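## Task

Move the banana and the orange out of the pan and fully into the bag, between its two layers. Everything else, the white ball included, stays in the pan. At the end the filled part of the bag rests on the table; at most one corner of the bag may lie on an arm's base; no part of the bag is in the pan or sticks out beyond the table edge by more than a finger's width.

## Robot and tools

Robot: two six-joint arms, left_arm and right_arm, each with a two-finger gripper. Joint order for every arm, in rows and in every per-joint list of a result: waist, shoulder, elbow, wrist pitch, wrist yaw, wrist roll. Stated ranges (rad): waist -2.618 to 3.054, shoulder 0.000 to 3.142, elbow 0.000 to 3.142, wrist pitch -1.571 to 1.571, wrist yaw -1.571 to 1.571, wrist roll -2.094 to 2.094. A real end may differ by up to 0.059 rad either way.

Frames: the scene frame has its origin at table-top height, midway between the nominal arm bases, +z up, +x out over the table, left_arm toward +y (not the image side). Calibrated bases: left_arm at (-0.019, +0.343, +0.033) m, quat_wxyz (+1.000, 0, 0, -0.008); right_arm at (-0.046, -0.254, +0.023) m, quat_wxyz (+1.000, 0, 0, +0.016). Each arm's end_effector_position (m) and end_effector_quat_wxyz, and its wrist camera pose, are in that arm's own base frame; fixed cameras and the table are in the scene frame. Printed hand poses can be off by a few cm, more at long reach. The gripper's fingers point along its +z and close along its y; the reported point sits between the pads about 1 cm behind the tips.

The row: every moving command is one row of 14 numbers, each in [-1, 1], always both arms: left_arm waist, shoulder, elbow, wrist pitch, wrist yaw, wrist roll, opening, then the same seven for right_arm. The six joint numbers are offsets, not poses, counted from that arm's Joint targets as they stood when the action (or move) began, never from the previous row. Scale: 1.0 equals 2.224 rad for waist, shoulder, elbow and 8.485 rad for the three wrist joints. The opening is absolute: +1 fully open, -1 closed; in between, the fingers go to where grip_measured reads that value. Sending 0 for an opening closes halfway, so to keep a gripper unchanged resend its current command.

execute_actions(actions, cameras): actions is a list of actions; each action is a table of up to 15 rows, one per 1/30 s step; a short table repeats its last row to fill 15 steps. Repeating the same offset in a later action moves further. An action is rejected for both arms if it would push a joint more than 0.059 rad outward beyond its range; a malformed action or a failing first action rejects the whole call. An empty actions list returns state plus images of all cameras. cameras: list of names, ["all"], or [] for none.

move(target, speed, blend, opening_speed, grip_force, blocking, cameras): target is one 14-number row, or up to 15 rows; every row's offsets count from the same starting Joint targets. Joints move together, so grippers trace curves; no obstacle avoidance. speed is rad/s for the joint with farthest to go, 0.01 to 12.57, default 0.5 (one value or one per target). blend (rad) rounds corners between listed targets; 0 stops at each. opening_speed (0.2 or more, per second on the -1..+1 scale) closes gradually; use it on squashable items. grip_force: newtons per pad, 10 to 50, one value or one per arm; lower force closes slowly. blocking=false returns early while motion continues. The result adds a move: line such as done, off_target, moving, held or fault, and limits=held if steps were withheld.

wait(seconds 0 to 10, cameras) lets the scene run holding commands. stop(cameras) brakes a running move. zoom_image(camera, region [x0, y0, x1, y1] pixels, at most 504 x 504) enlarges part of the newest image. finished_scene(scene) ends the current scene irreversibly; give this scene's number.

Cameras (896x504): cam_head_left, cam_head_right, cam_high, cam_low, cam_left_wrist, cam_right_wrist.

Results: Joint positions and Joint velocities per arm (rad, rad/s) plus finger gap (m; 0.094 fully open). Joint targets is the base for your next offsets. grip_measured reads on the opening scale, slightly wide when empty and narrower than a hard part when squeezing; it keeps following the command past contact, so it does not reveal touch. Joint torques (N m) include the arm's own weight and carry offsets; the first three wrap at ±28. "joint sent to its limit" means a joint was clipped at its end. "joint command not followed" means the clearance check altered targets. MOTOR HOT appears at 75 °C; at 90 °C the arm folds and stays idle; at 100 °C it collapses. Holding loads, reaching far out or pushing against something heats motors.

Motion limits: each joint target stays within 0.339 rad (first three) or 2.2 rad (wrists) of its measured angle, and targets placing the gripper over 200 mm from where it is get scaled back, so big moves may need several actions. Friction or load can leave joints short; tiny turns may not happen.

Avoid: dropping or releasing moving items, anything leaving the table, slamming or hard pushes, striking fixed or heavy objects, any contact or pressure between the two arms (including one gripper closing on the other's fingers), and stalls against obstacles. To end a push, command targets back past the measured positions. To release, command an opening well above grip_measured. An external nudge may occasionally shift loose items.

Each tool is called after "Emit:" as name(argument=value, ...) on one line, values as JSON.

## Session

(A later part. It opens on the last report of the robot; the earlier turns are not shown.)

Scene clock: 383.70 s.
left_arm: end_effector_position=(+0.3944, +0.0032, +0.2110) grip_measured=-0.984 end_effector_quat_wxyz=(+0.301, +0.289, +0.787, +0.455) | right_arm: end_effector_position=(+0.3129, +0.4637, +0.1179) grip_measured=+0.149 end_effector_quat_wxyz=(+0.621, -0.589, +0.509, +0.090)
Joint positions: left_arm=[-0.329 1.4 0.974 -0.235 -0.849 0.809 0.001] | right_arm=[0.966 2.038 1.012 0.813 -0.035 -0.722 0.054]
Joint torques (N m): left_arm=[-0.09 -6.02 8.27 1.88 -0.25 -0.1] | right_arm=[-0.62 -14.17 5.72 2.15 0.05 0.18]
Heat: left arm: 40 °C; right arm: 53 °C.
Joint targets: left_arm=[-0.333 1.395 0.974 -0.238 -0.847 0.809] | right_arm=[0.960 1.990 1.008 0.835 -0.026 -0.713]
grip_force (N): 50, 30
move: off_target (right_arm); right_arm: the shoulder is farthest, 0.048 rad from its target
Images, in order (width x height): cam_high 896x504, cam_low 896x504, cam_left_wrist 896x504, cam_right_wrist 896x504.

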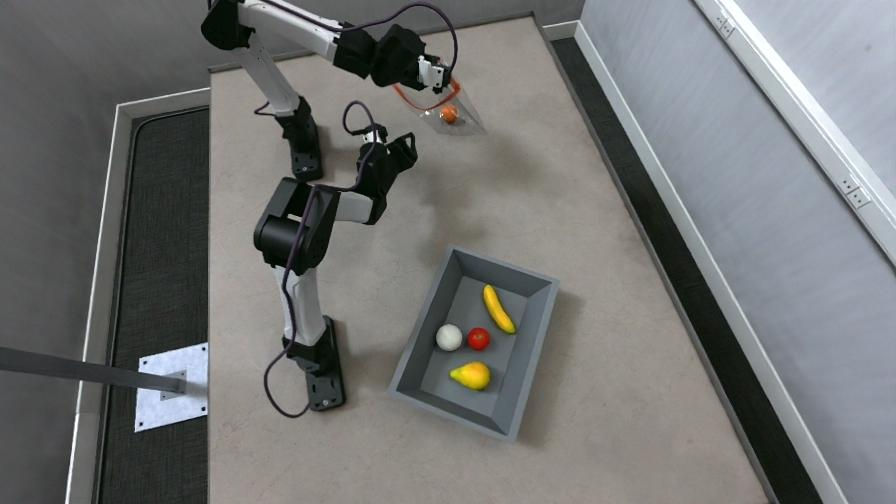

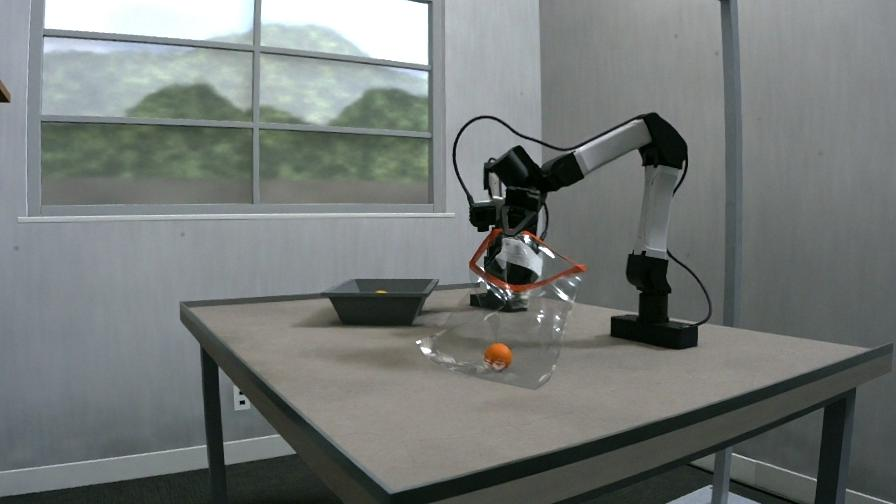

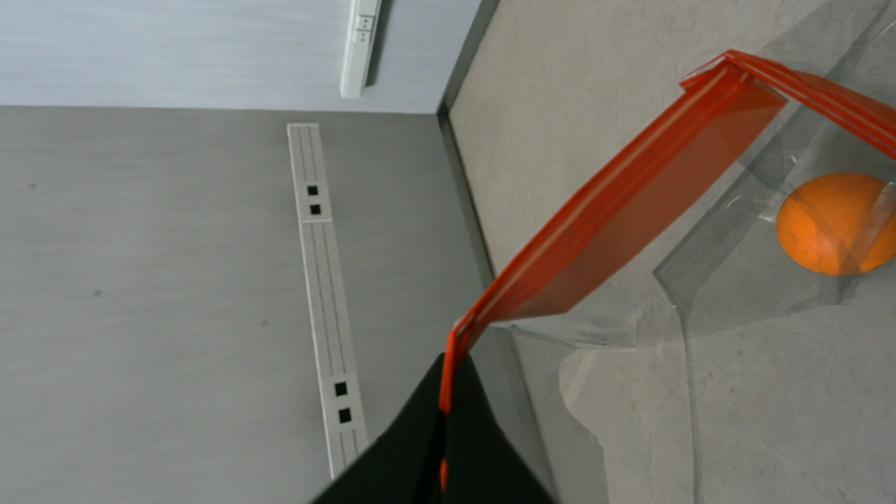

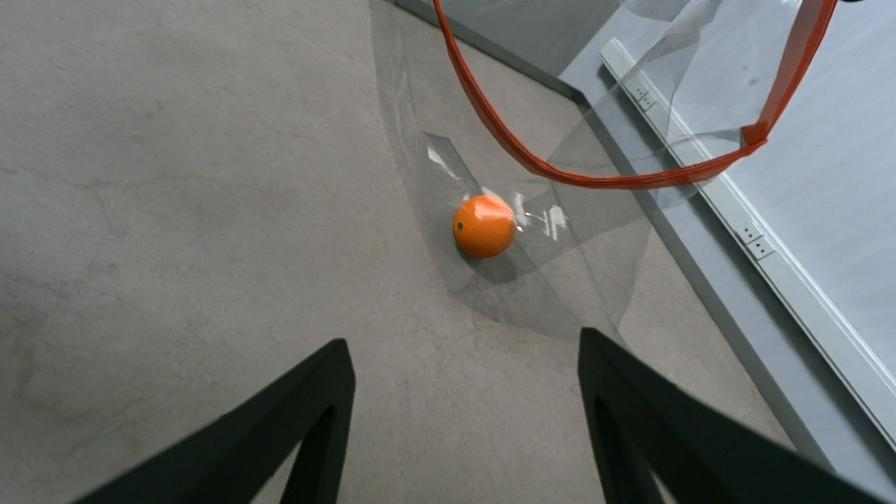

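Emit:
move(target=[[0,0,0,0,0,0,-1,-0.1169,-0.063,0.2212,-0.1338,0.0031,0.143,0.15],[-0.12,-0.0211,0.0081,-0.0112,0.0185,-0.001,-1,-0.4317,0.0534,0.4886,-0.2676,0.0031,0.2372,0.4]], speed=[0.6,0.8], blend=[0.1,0], cameras=["cam_right_wrist","cam_left_wrist","cam_high","cam_low"])

Emit:
zoom_image(camera="cam_low", region=[420, 200, 600, 380])

Emit:
zoom_image(camera="cam_high", region=[340, 60, 600, 260])

Scene clock: 393.33 s.
left_arm: end_effector_position=(+0.3714, -0.1149, +0.1976) grip_measured=-0.984 end_effector_quat_wxyz=(+0.353, +0.442, +0.745, +0.355) | right_arm: end_effector_position=(+0.4270, -0.0006, +0.1497) grip_measured=+0.399 end_effector_quat_wxyz=(+0.045, +0.602, +0.796, +0.037)
Joint positions: left_arm=[-0.595 1.37 0.974 -0.321 -0.708 0.809 0.001] | right_arm=[-0.003 2.094 2.069 -1.43 -0.005 1.292 0.066]
Joint torques (N m): left_arm=[-0.14 -7.1 10.06 1.78 -0.07 -0.18] | right_arm=[0.31 -9.2 8.59 0.4 0.07 0.12]
Heat: left arm: 40 °C; right arm: 53 °C.
Joint targets: left_arm=[-0.600 1.348 0.992 -0.333 -0.690 0.800] | right_arm=[0.000 2.108 2.095 -1.435 0.000 1.299]
grip_force (N): 50, 30
move: done
Images, in order (width x height): cam_high 896x504, cam_low 896x504, cam_left_wrist 896x504, cam_right_wrist 896x504.

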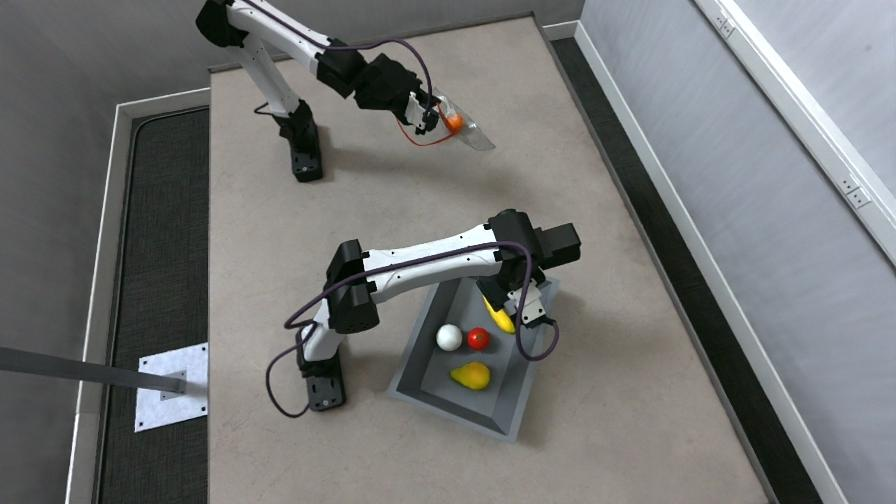

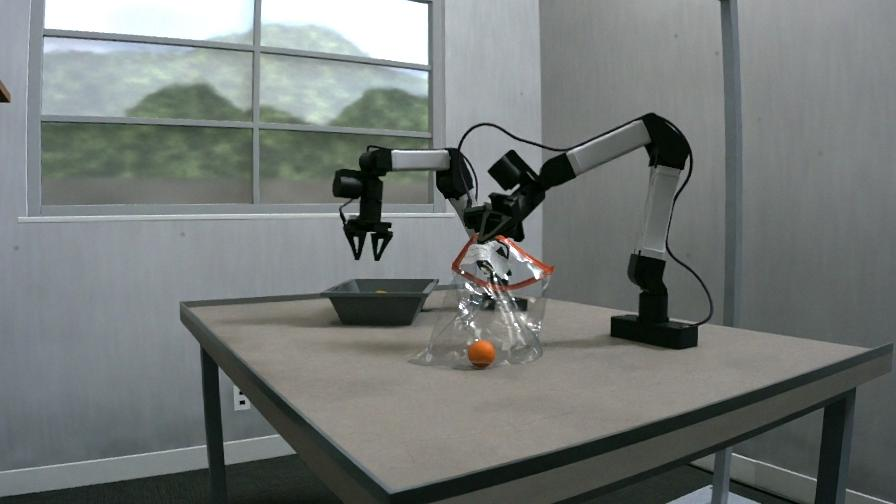

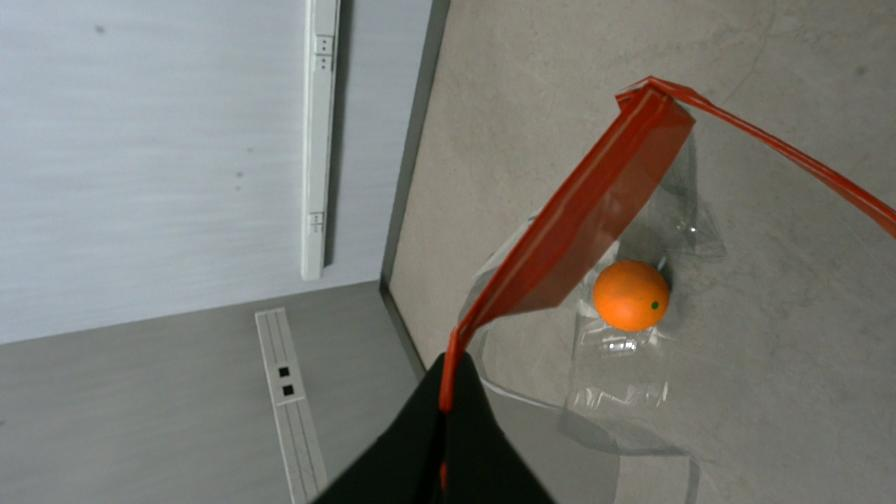

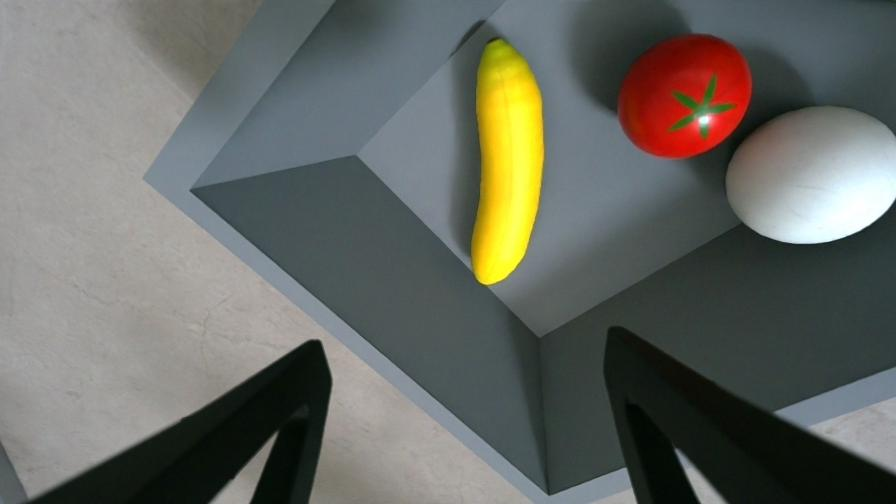

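Scaled by 2.800 from the camera's 896x504 image, which has a finer 1280x720 frame.

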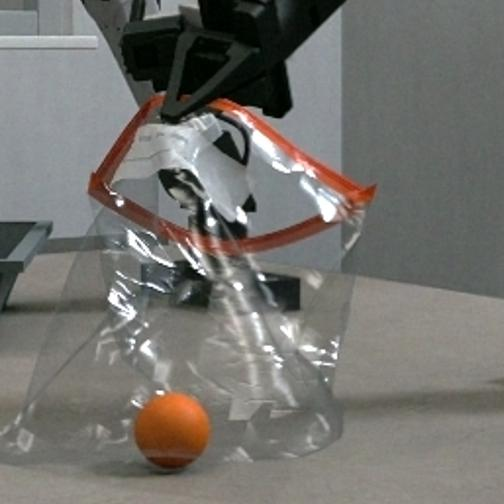

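Scaled by 1.938 from the camera's 896x504 image, which has a finer 1280x720 frame.

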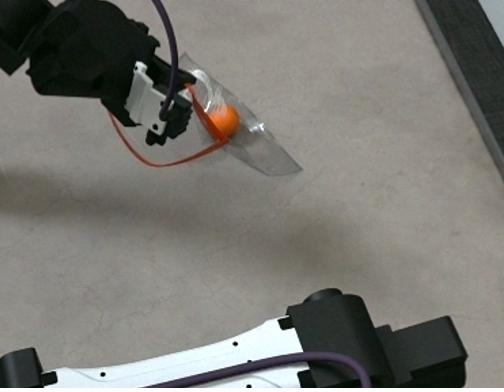

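Emit:
move(target=[0,0,0,0,0,0,-1,-0.0072,0,-0.2833,0.0746,0,-0.0025,0.4], speed=0.5, cameras=["cam_right_wrist"])

Scene clock: 396.30 s.
left_arm: end_effector_position=(+0.3714, -0.1149, +0.1976) grip_measured=-0.984 end_effector_quat_wxyz=(+0.353, +0.442, +0.745, +0.355) | right_arm: end_effector_position=(+0.4163, -0.0023, -0.0017) grip_measured=+0.399 end_effector_quat_wxyz=(+0.047, +0.601, +0.797, +0.038)
Joint positions: left_arm=[-0.595 1.37 0.974 -0.321 -0.708 0.809 0.001] | right_arm=[-0.008 2.1 1.465 -0.814 -0.005 1.286 0.066]
Joint torques (N m): left_arm=[-0.16 -7.12 10.04 1.78 -0.07 -0.17] | right_arm=[-0.85 -9.48 5.82 0.61 0.07 -0.05]
Heat: left arm: 40 °C; right arm: 52 °C.
Joint targets: left_arm=[-0.600 1.348 0.992 -0.333 -0.690 0.800] | right_arm=[-0.017 2.109 1.465 -0.803 0.000 1.278]
grip_force (N): 50, 30
move: done
Images, in order (width x height): cam_right_wrist 896x504.

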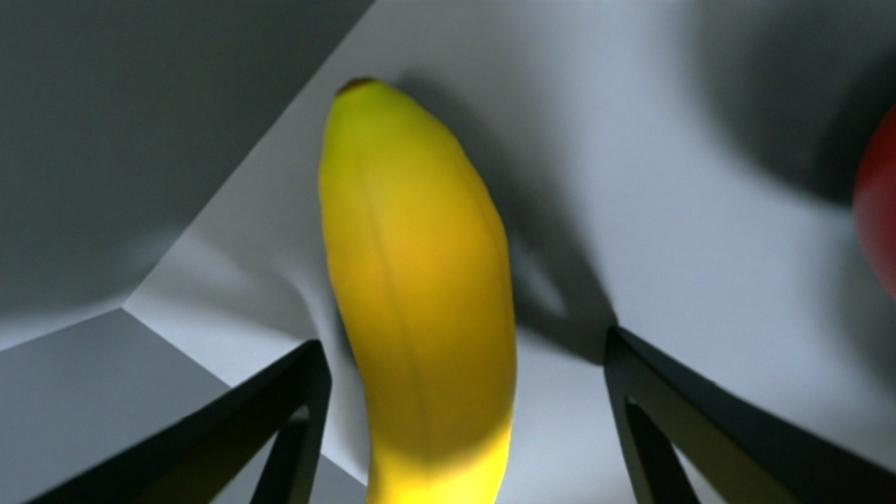

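Emit:
move(target=[0,0,0,0,0,0,-1,0,0,0,0,0,0,-0.33], opening_speed=0.6, cameras=["cam_right_wrist"])

Scene clock: 398.50 s.
left_arm: end_effector_position=(+0.3714, -0.1149, +0.1976) grip_measured=-0.984 end_effector_quat_wxyz=(+0.353, +0.442, +0.745, +0.355) | right_arm: end_effector_position=(+0.4167, -0.0023, -0.0016) grip_measured=-0.328 end_effector_quat_wxyz=(+0.048, +0.601, +0.797, +0.039)
Joint positions: left_arm=[-0.595 1.37 0.974 -0.321 -0.708 0.809 0.001] | right_arm=[-0.008 2.1 1.465 -0.812 -0.005 1.286 0.032]
Joint torques (N m): left_arm=[-0.14 -7.09 10.07 1.79 -0.07 -0.16] | right_arm=[-0.85 -9.48 5.81 0.57 0.07 -0.04]
Heat: left arm: 40 °C; right arm: 52 °C.
Joint targets: left_arm=[-0.600 1.348 0.992 -0.333 -0.690 0.800] | right_arm=[-0.017 2.109 1.465 -0.803 0.000 1.278]
grip_force (N): 50, 30
move: done
Images, in order (width x height): cam_right_wrist 896x504.

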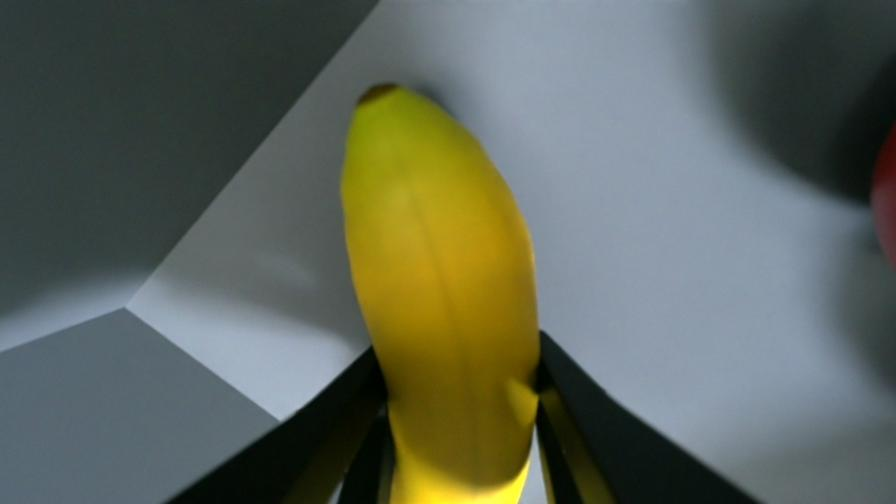

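Emit:
move(target=[[0,0,0,0,0,0,-1,0,-0.0135,0.2855,-0.0739,0,0,-0.36],[0,0,0,0,0,0,-1,0.3449,-0.0863,0.103,-0.0423,0,-0.1506,-0.36],[0,0,0,0,0,0,-1,0.3449,-0.0234,-0.0436,0.0058,0,-0.1506,-0.36]], speed=[0.5,0.8,0.3], blend=[0.08,0,0], cameras=["cam_right_wrist","cam_high"])

Scene clock: 404.60 s.
left_arm: end_effector_position=(+0.3714, -0.1149, +0.1976) grip_measured=-0.984 end_effector_quat_wxyz=(+0.353, +0.442, +0.745, +0.355) | right_arm: end_effector_position=(+0.2899, +0.2720, -0.0045) grip_measured=-0.356 end_effector_quat_wxyz=(+0.052, -0.363, +0.930, +0.022)
Joint positions: left_arm=[-0.595 1.37 0.974 -0.321 -0.708 0.809 0.001] | right_arm=[0.752 2.046 1.371 -0.783 -0.002 0.008 0.03]
Joint torques (N m): left_arm=[-0.18 -7.1 10.1 1.79 -0.07 -0.18] | right_arm=[-0.12 -8.85 5.5 0.81 0 -0.04]
Heat: left arm: 40 °C; right arm: 52 °C.
Joint targets: left_arm=[-0.600 1.348 0.992 -0.333 -0.690 0.800] | right_arm=[0.751 2.057 1.368 -0.753 0.000 0.000]
grip_force (N): 50, 30
move: done
Images, in order (width x height): cam_high 896x504, cam_right_wrist 896x504.

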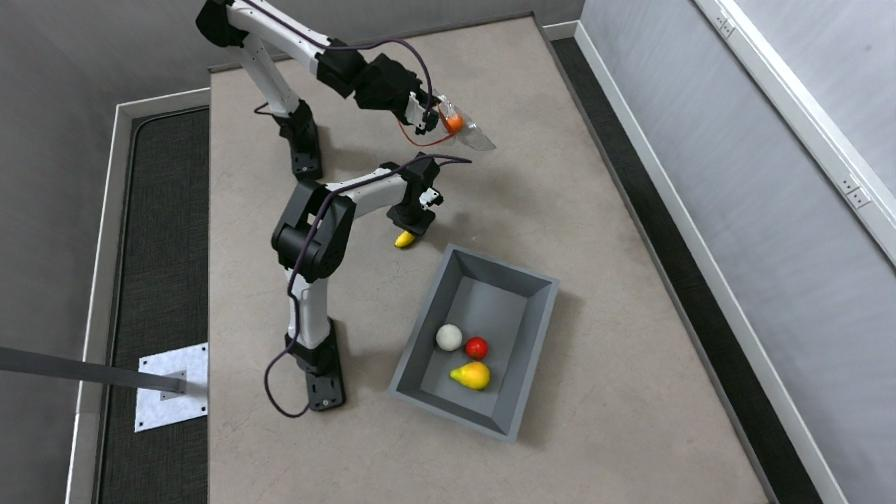

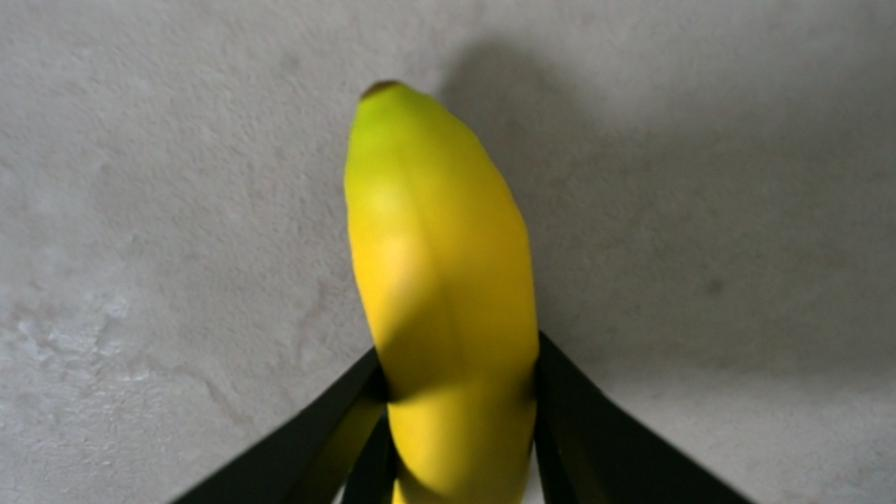

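Emit:
move(target=[[0,0,0,0,0,0,-1,0,0,0,0,0,0,0.1],[0,0,0,0,0,0,-1,0,-0.063,0.1358,-0.0482,0,0,0.1],[0,0,0,0,0,0,-1,-0.0387,-0.3449,-0.393,0.1121,-0.0177,0,0.4]], speed=[0.5,0.5,0.8], blend=[0,0.08,0], opening_speed=0.8, cameras=["cam_right_wrist","cam_high"])

Scene clock: 410.20 s.
left_arm: end_effector_position=(+0.3714, -0.1149, +0.1976) grip_measured=-0.984 end_effector_quat_wxyz=(+0.353, +0.442, +0.745, +0.355) | right_arm: end_effector_position=(+0.2678, +0.2440, +0.0838) grip_measured=+0.399 end_effector_quat_wxyz=(+0.401, -0.320, +0.833, +0.208)
Joint positions: left_arm=[-0.595 1.37 0.974 -0.321 -0.708 0.809 0.001] | right_arm=[0.672 1.313 0.495 0.177 -0.14 0.008 0.066]
Joint torques (N m): left_arm=[-0.16 -7.08 10.06 1.78 -0.06 -0.17] | right_arm=[-0.68 -6.27 6.46 1.94 -0.16 -0.05]
Heat: left arm: 41 °C; right arm: 52 °C.
Joint targets: left_arm=[-0.600 1.348 0.992 -0.333 -0.690 0.800] | right_arm=[0.665 1.289 0.494 0.198 -0.150 0.000]
grip_force (N): 50, 30
move: done
Images, in order (width x height): cam_high 896x504, cam_right_wrist 896x504.

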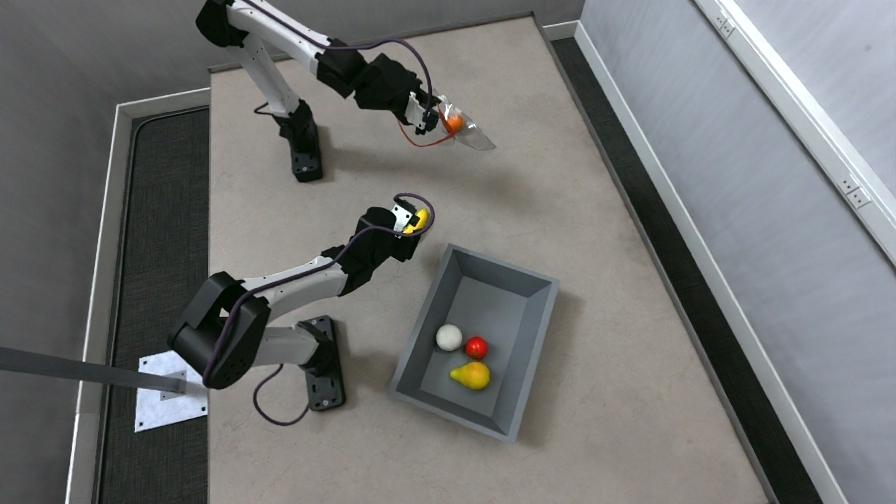

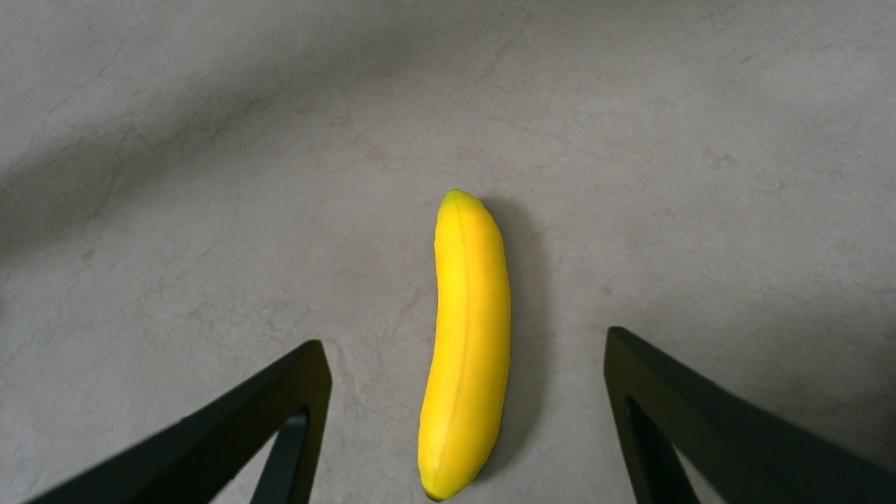

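Emit:
move(target=[[0,0,0,0,0,0,-1,0.0755,-0.0148,-0.0117,-0.0039,0.0365,0,0.4],[0,0,0,0,0,0,-1,0.0751,0.1695,-0.0818,0.0602,0.0365,0,0.4]], speed=[0.6,0.4], cameras=["cam_right_wrist","cam_high"])

Emit:
zoom_image(camera="cam_high", region=[340, 120, 500, 280])

Scene clock: 414.73 s.
left_arm: end_effector_position=(+0.3714, -0.1149, +0.1976) grip_measured=-0.984 end_effector_quat_wxyz=(+0.353, +0.442, +0.745, +0.355) | right_arm: end_effector_position=(+0.2578, +0.2410, +0.0018) grip_measured=+0.399 end_effector_quat_wxyz=(+0.431, -0.325, +0.834, +0.117)
Joint positions: left_arm=[-0.595 1.37 0.974 -0.321 -0.708 0.809 0.001] | right_arm=[0.825 1.657 0.315 0.688 0.15 0.008 0.066]
Joint torques (N m): left_arm=[-0.17 -7.09 10.07 1.78 -0.07 -0.17] | right_arm=[0.65 -4.26 4.05 1.96 0.12 -0.03]
Heat: left arm: 41 °C; right arm: 50 °C.
Joint targets: left_arm=[-0.600 1.348 0.992 -0.333 -0.690 0.800] | right_arm=[0.832 1.666 0.312 0.708 0.160 0.000]
grip_force (N): 50, 30
move: done
Images, in order (width x height): cam_high 896x504, cam_right_wrist 896x504.

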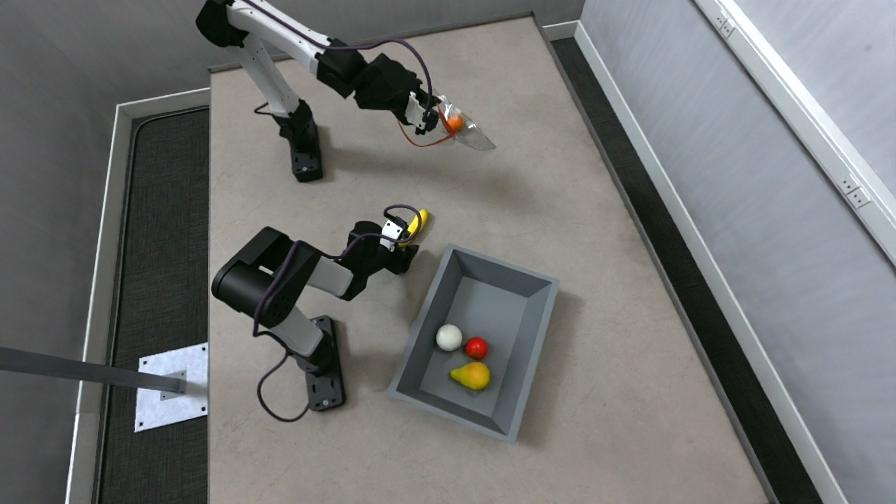

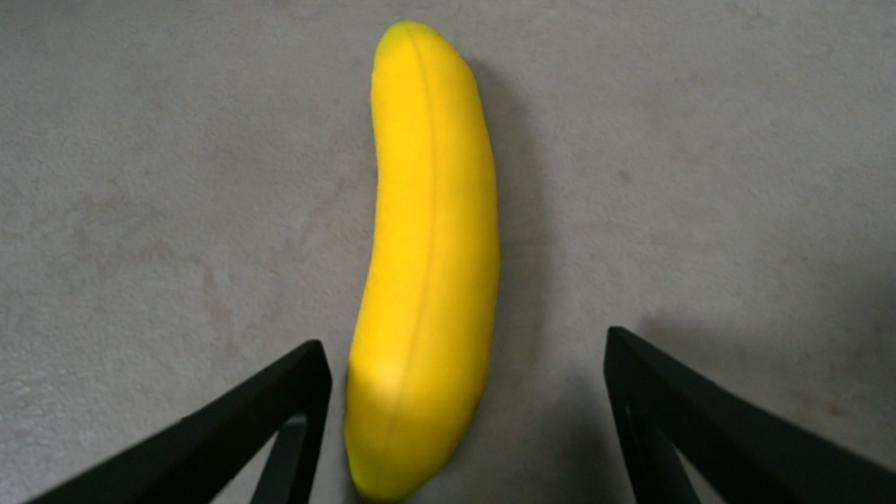

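Scaled by 3.150 from the camera's 896x504 image, which has a finer 1280x720 frame.

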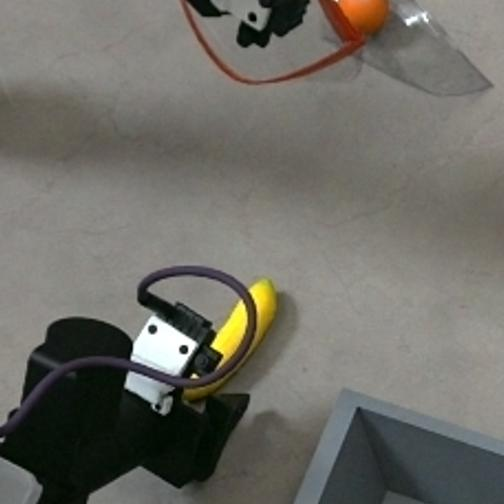

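Emit:
move(target=[0,0,0,0,0,0,-1,0,0,0,0,0,0,-0.42], opening_speed=0.5, cameras=["cam_right_wrist"])

Scene clock: 417.30 s.
left_arm: end_effector_position=(+0.3714, -0.1149, +0.1976) grip_measured=-0.984 end_effector_quat_wxyz=(+0.353, +0.442, +0.745, +0.355) | right_arm: end_effector_position=(+0.2579, +0.2411, +0.0019) grip_measured=-0.414 end_effector_quat_wxyz=(+0.431, -0.325, +0.834, +0.117)
Joint positions: left_arm=[-0.595 1.37 0.974 -0.321 -0.708 0.809 0.001] | right_arm=[0.825 1.657 0.315 0.688 0.15 0.008 0.028]
Joint torques (N m): left_arm=[-0.14 -7.12 10.07 1.79 -0.07 -0.16] | right_arm=[0.65 -4.25 4.07 1.92 0.12 -0.03]
Heat: left arm: 41 °C; right arm: 49 °C.
Joint targets: left_arm=[-0.600 1.348 0.992 -0.333 -0.690 0.800] | right_arm=[0.832 1.666 0.312 0.709 0.160 0.000]
grip_force (N): 50, 30
move: done
Images, in order (width x height): cam_right_wrist 896x504.

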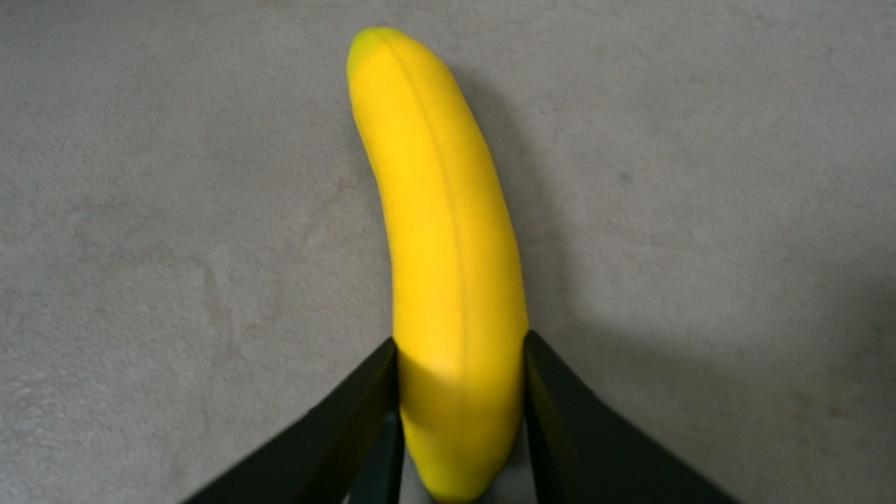

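Emit:
move(target=[[0,0,0,0,0,0,-1,0,-0.1875,0.0854,-0.0646,0,0,-0.42],[0,0,0,0,0,0,-1,0.1147,-0.0513,0.3107,-0.0931,0.0224,0,-0.42]], speed=[0.4,0.5], blend=[0.08,0], cameras=["cam_right_wrist","cam_high","cam_low","cam_left_wrist"])

Emit:
zoom_image(camera="cam_high", region=[340, 80, 540, 240])

Emit:
zoom_image(camera="cam_low", region=[420, 200, 600, 380])

Scene clock: 421.40 s.
left_arm: end_effector_position=(+0.3714, -0.1149, +0.1976) grip_measured=-0.984 end_effector_quat_wxyz=(+0.353, +0.442, +0.745, +0.355) | right_arm: end_effector_position=(+0.2573, +0.3618, +0.1517) grip_measured=-0.414 end_effector_quat_wxyz=(+0.451, -0.389, +0.797, +0.097)
Joint positions: left_arm=[-0.595 1.37 0.974 -0.321 -0.708 0.809 0.001] | right_arm=[1.083 1.541 0.975 -0.087 0.338 0.007 0.028]
Joint torques (N m): left_arm=[-0.14 -7.08 10.04 1.79 -0.07 -0.17] | right_arm=[0.42 -5.81 9.8 1.78 0.24 -0.02]
Heat: left arm: 41 °C; right arm: 48 °C.
Joint targets: left_arm=[-0.600 1.348 0.992 -0.333 -0.690 0.800] | right_arm=[1.087 1.552 1.003 -0.081 0.350 0.000]
grip_force (N): 50, 30
move: done
Images, in order (width x height): cam_high 896x504, cam_low 896x504, cam_left_wrist 896x504, cam_right_wrist 896x504.

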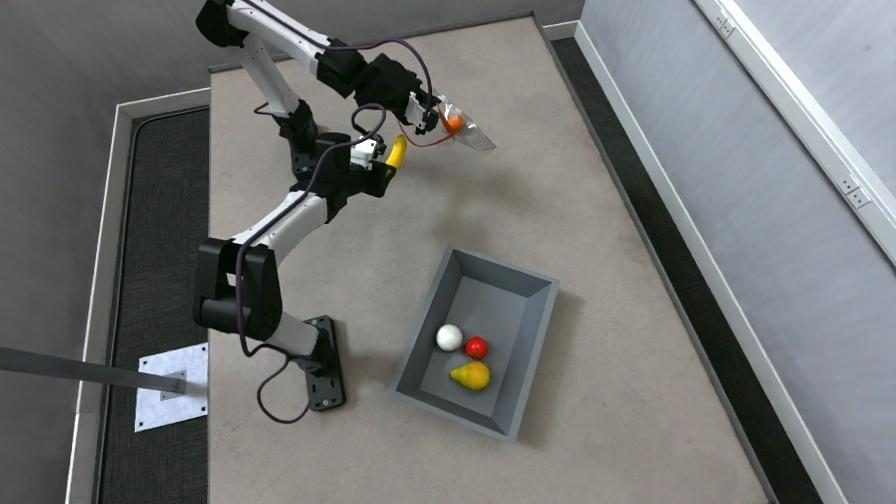

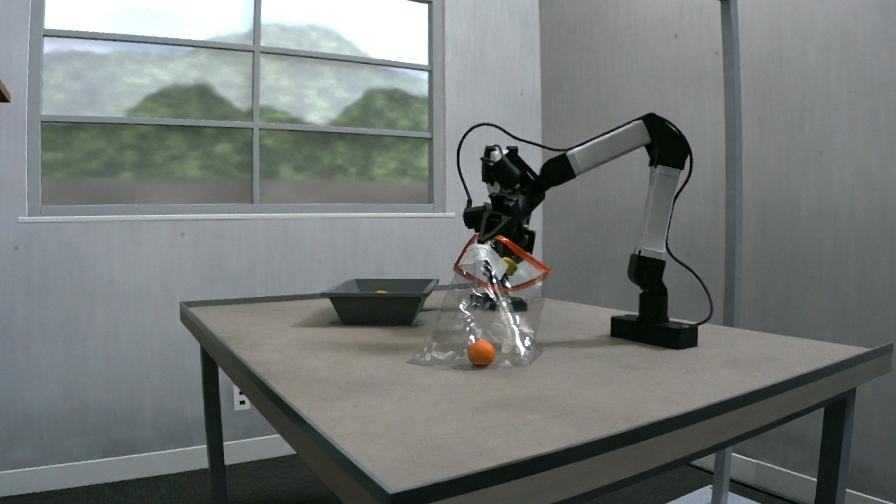

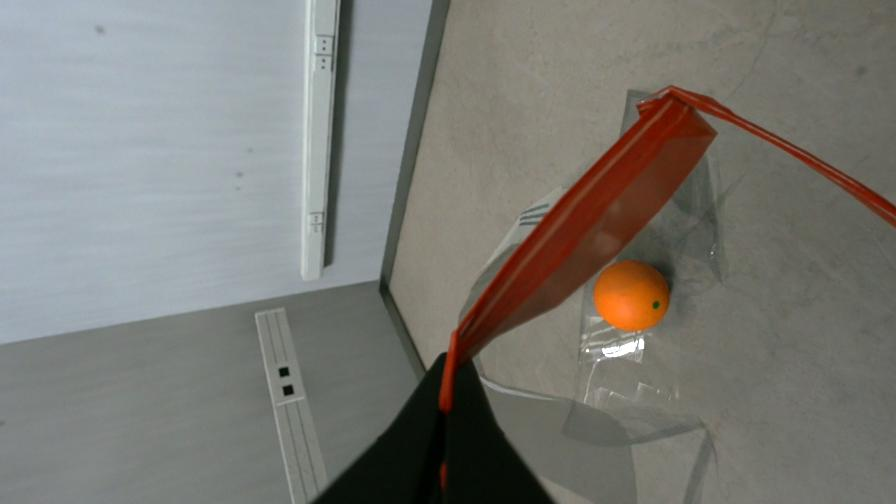

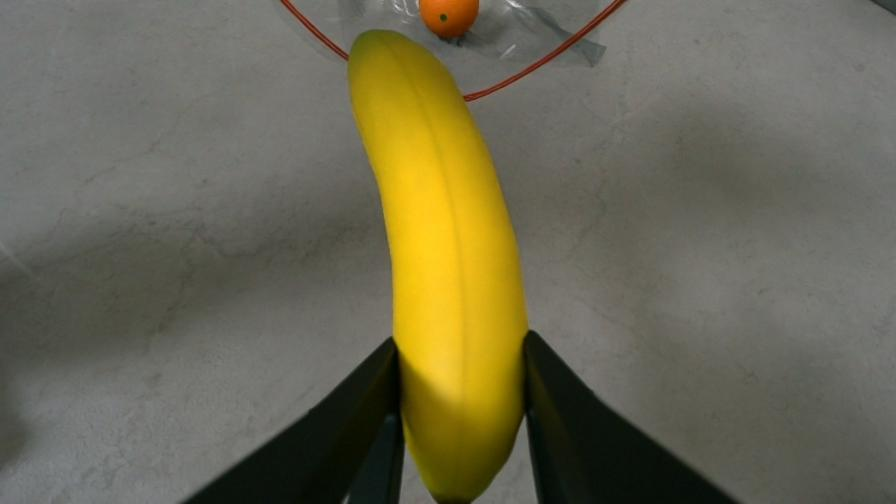

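Scaled by 2.520 from the camera's 896x504 image, which has a finer 1280x720 frame.

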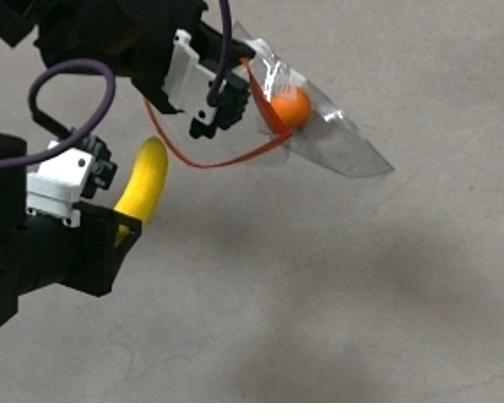

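Scaled by 2.800 from the camera's 896x504 image, which has a finer 1280x720 frame.

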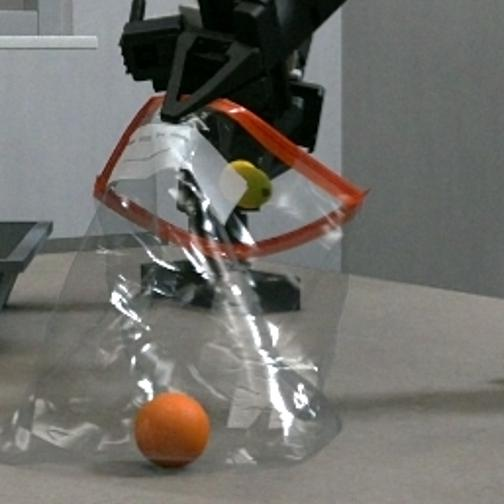

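Emit:
move(target=[0,0,0,0,0,0,-1,-0.0216,0.1729,0.1772,-0.0012,0.0124,0,-0.42], speed=0.2, cameras=["cam_right_wrist","cam_high","cam_low","cam_left_wrist"])

Emit:
zoom_image(camera="cam_high", region=[340, 80, 540, 240])

Emit:
zoom_image(camera="cam_low", region=[420, 200, 600, 380])

Scene clock: 423.43 s.
left_arm: end_effector_position=(+0.3714, -0.1149, +0.1976) grip_measured=-0.984 end_effector_quat_wxyz=(+0.353, +0.442, +0.745, +0.355) | right_arm: end_effector_position=(+0.2804, +0.3877, +0.1494) grip_measured=-0.414 end_effector_quat_wxyz=(+0.454, -0.381, +0.801, +0.079)
Joint positions: left_arm=[-0.595 1.37 0.974 -0.321 -0.708 0.809 0.001] | right_arm=[1.077 1.683 1.117 -0.099 0.372 0.007 0.028]
Joint torques (N m): left_arm=[-0.17 -7.09 10.07 1.78 -0.07 -0.17] | right_arm=[0.08 -8.17 7.05 1.67 0.1 0.05]
Heat: left arm: 41 °C; right arm: 48 °C.
Joint targets: left_arm=[-0.600 1.348 0.992 -0.333 -0.690 0.800] | right_arm=[1.078 1.681 1.116 -0.093 0.372 0.007]
grip_force (N): 50, 30
move: held (right_arm; a check stopped the path); limits=held; right_arm: the elbow is farthest, 0.280 rad from its target
joint command not followed: on one or more control steps a check withheld the commanded joint targets of the right arm, and it was not sent them on those steps.
cause: the commanded joint targets, or the way to them, would bring a part of the robot too close to another arm (this arm's wrist camera and the left arm's wrist (the part past the wrist yaw), 12 mm apart when this arm was first held).
Images, in order (width x height): cam_high 896x504, cam_low 896x504, cam_left_wrist 896x504, cam_right_wrist 896x504.

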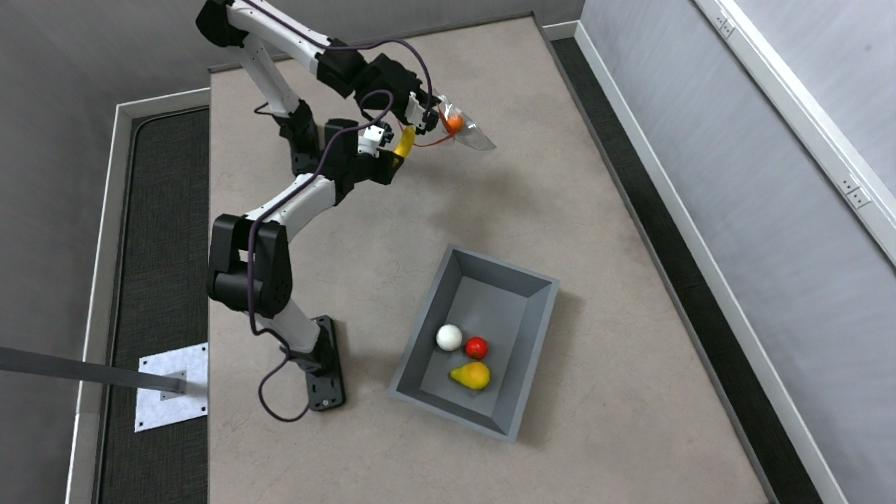

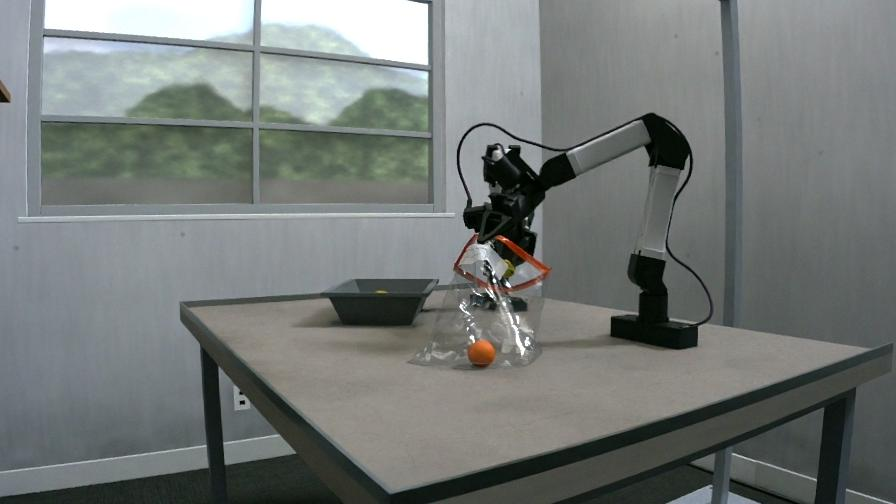

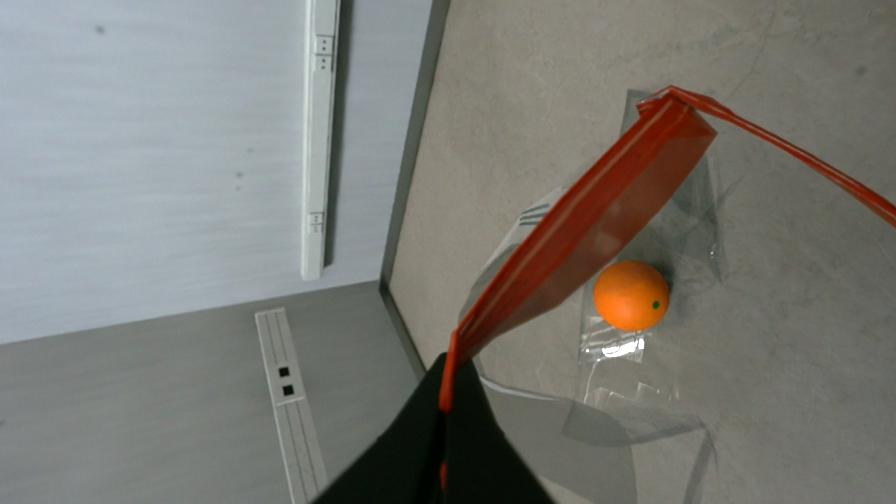

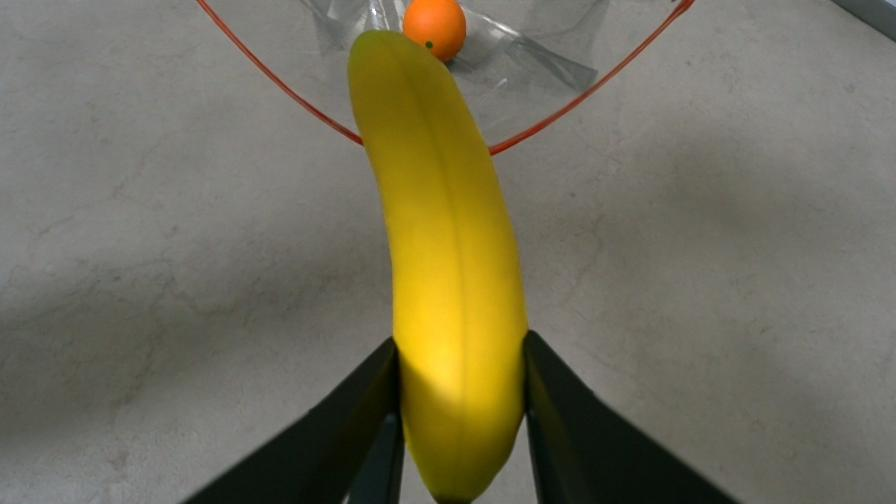

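Scaled by 2.520 from the camera's 896x504 image, which has a finer 1280x720 frame.

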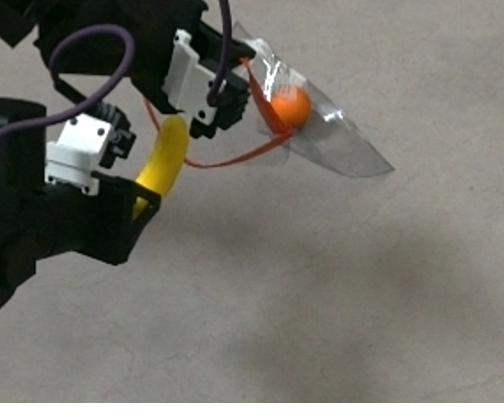

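Scaled by 2.800 from the camera's 896x504 image, which has a finer 1280x720 frame.

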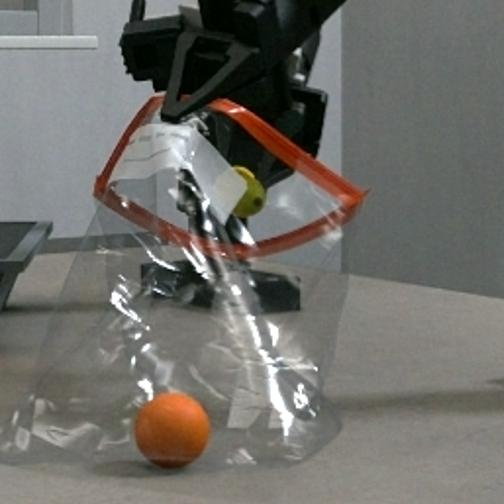

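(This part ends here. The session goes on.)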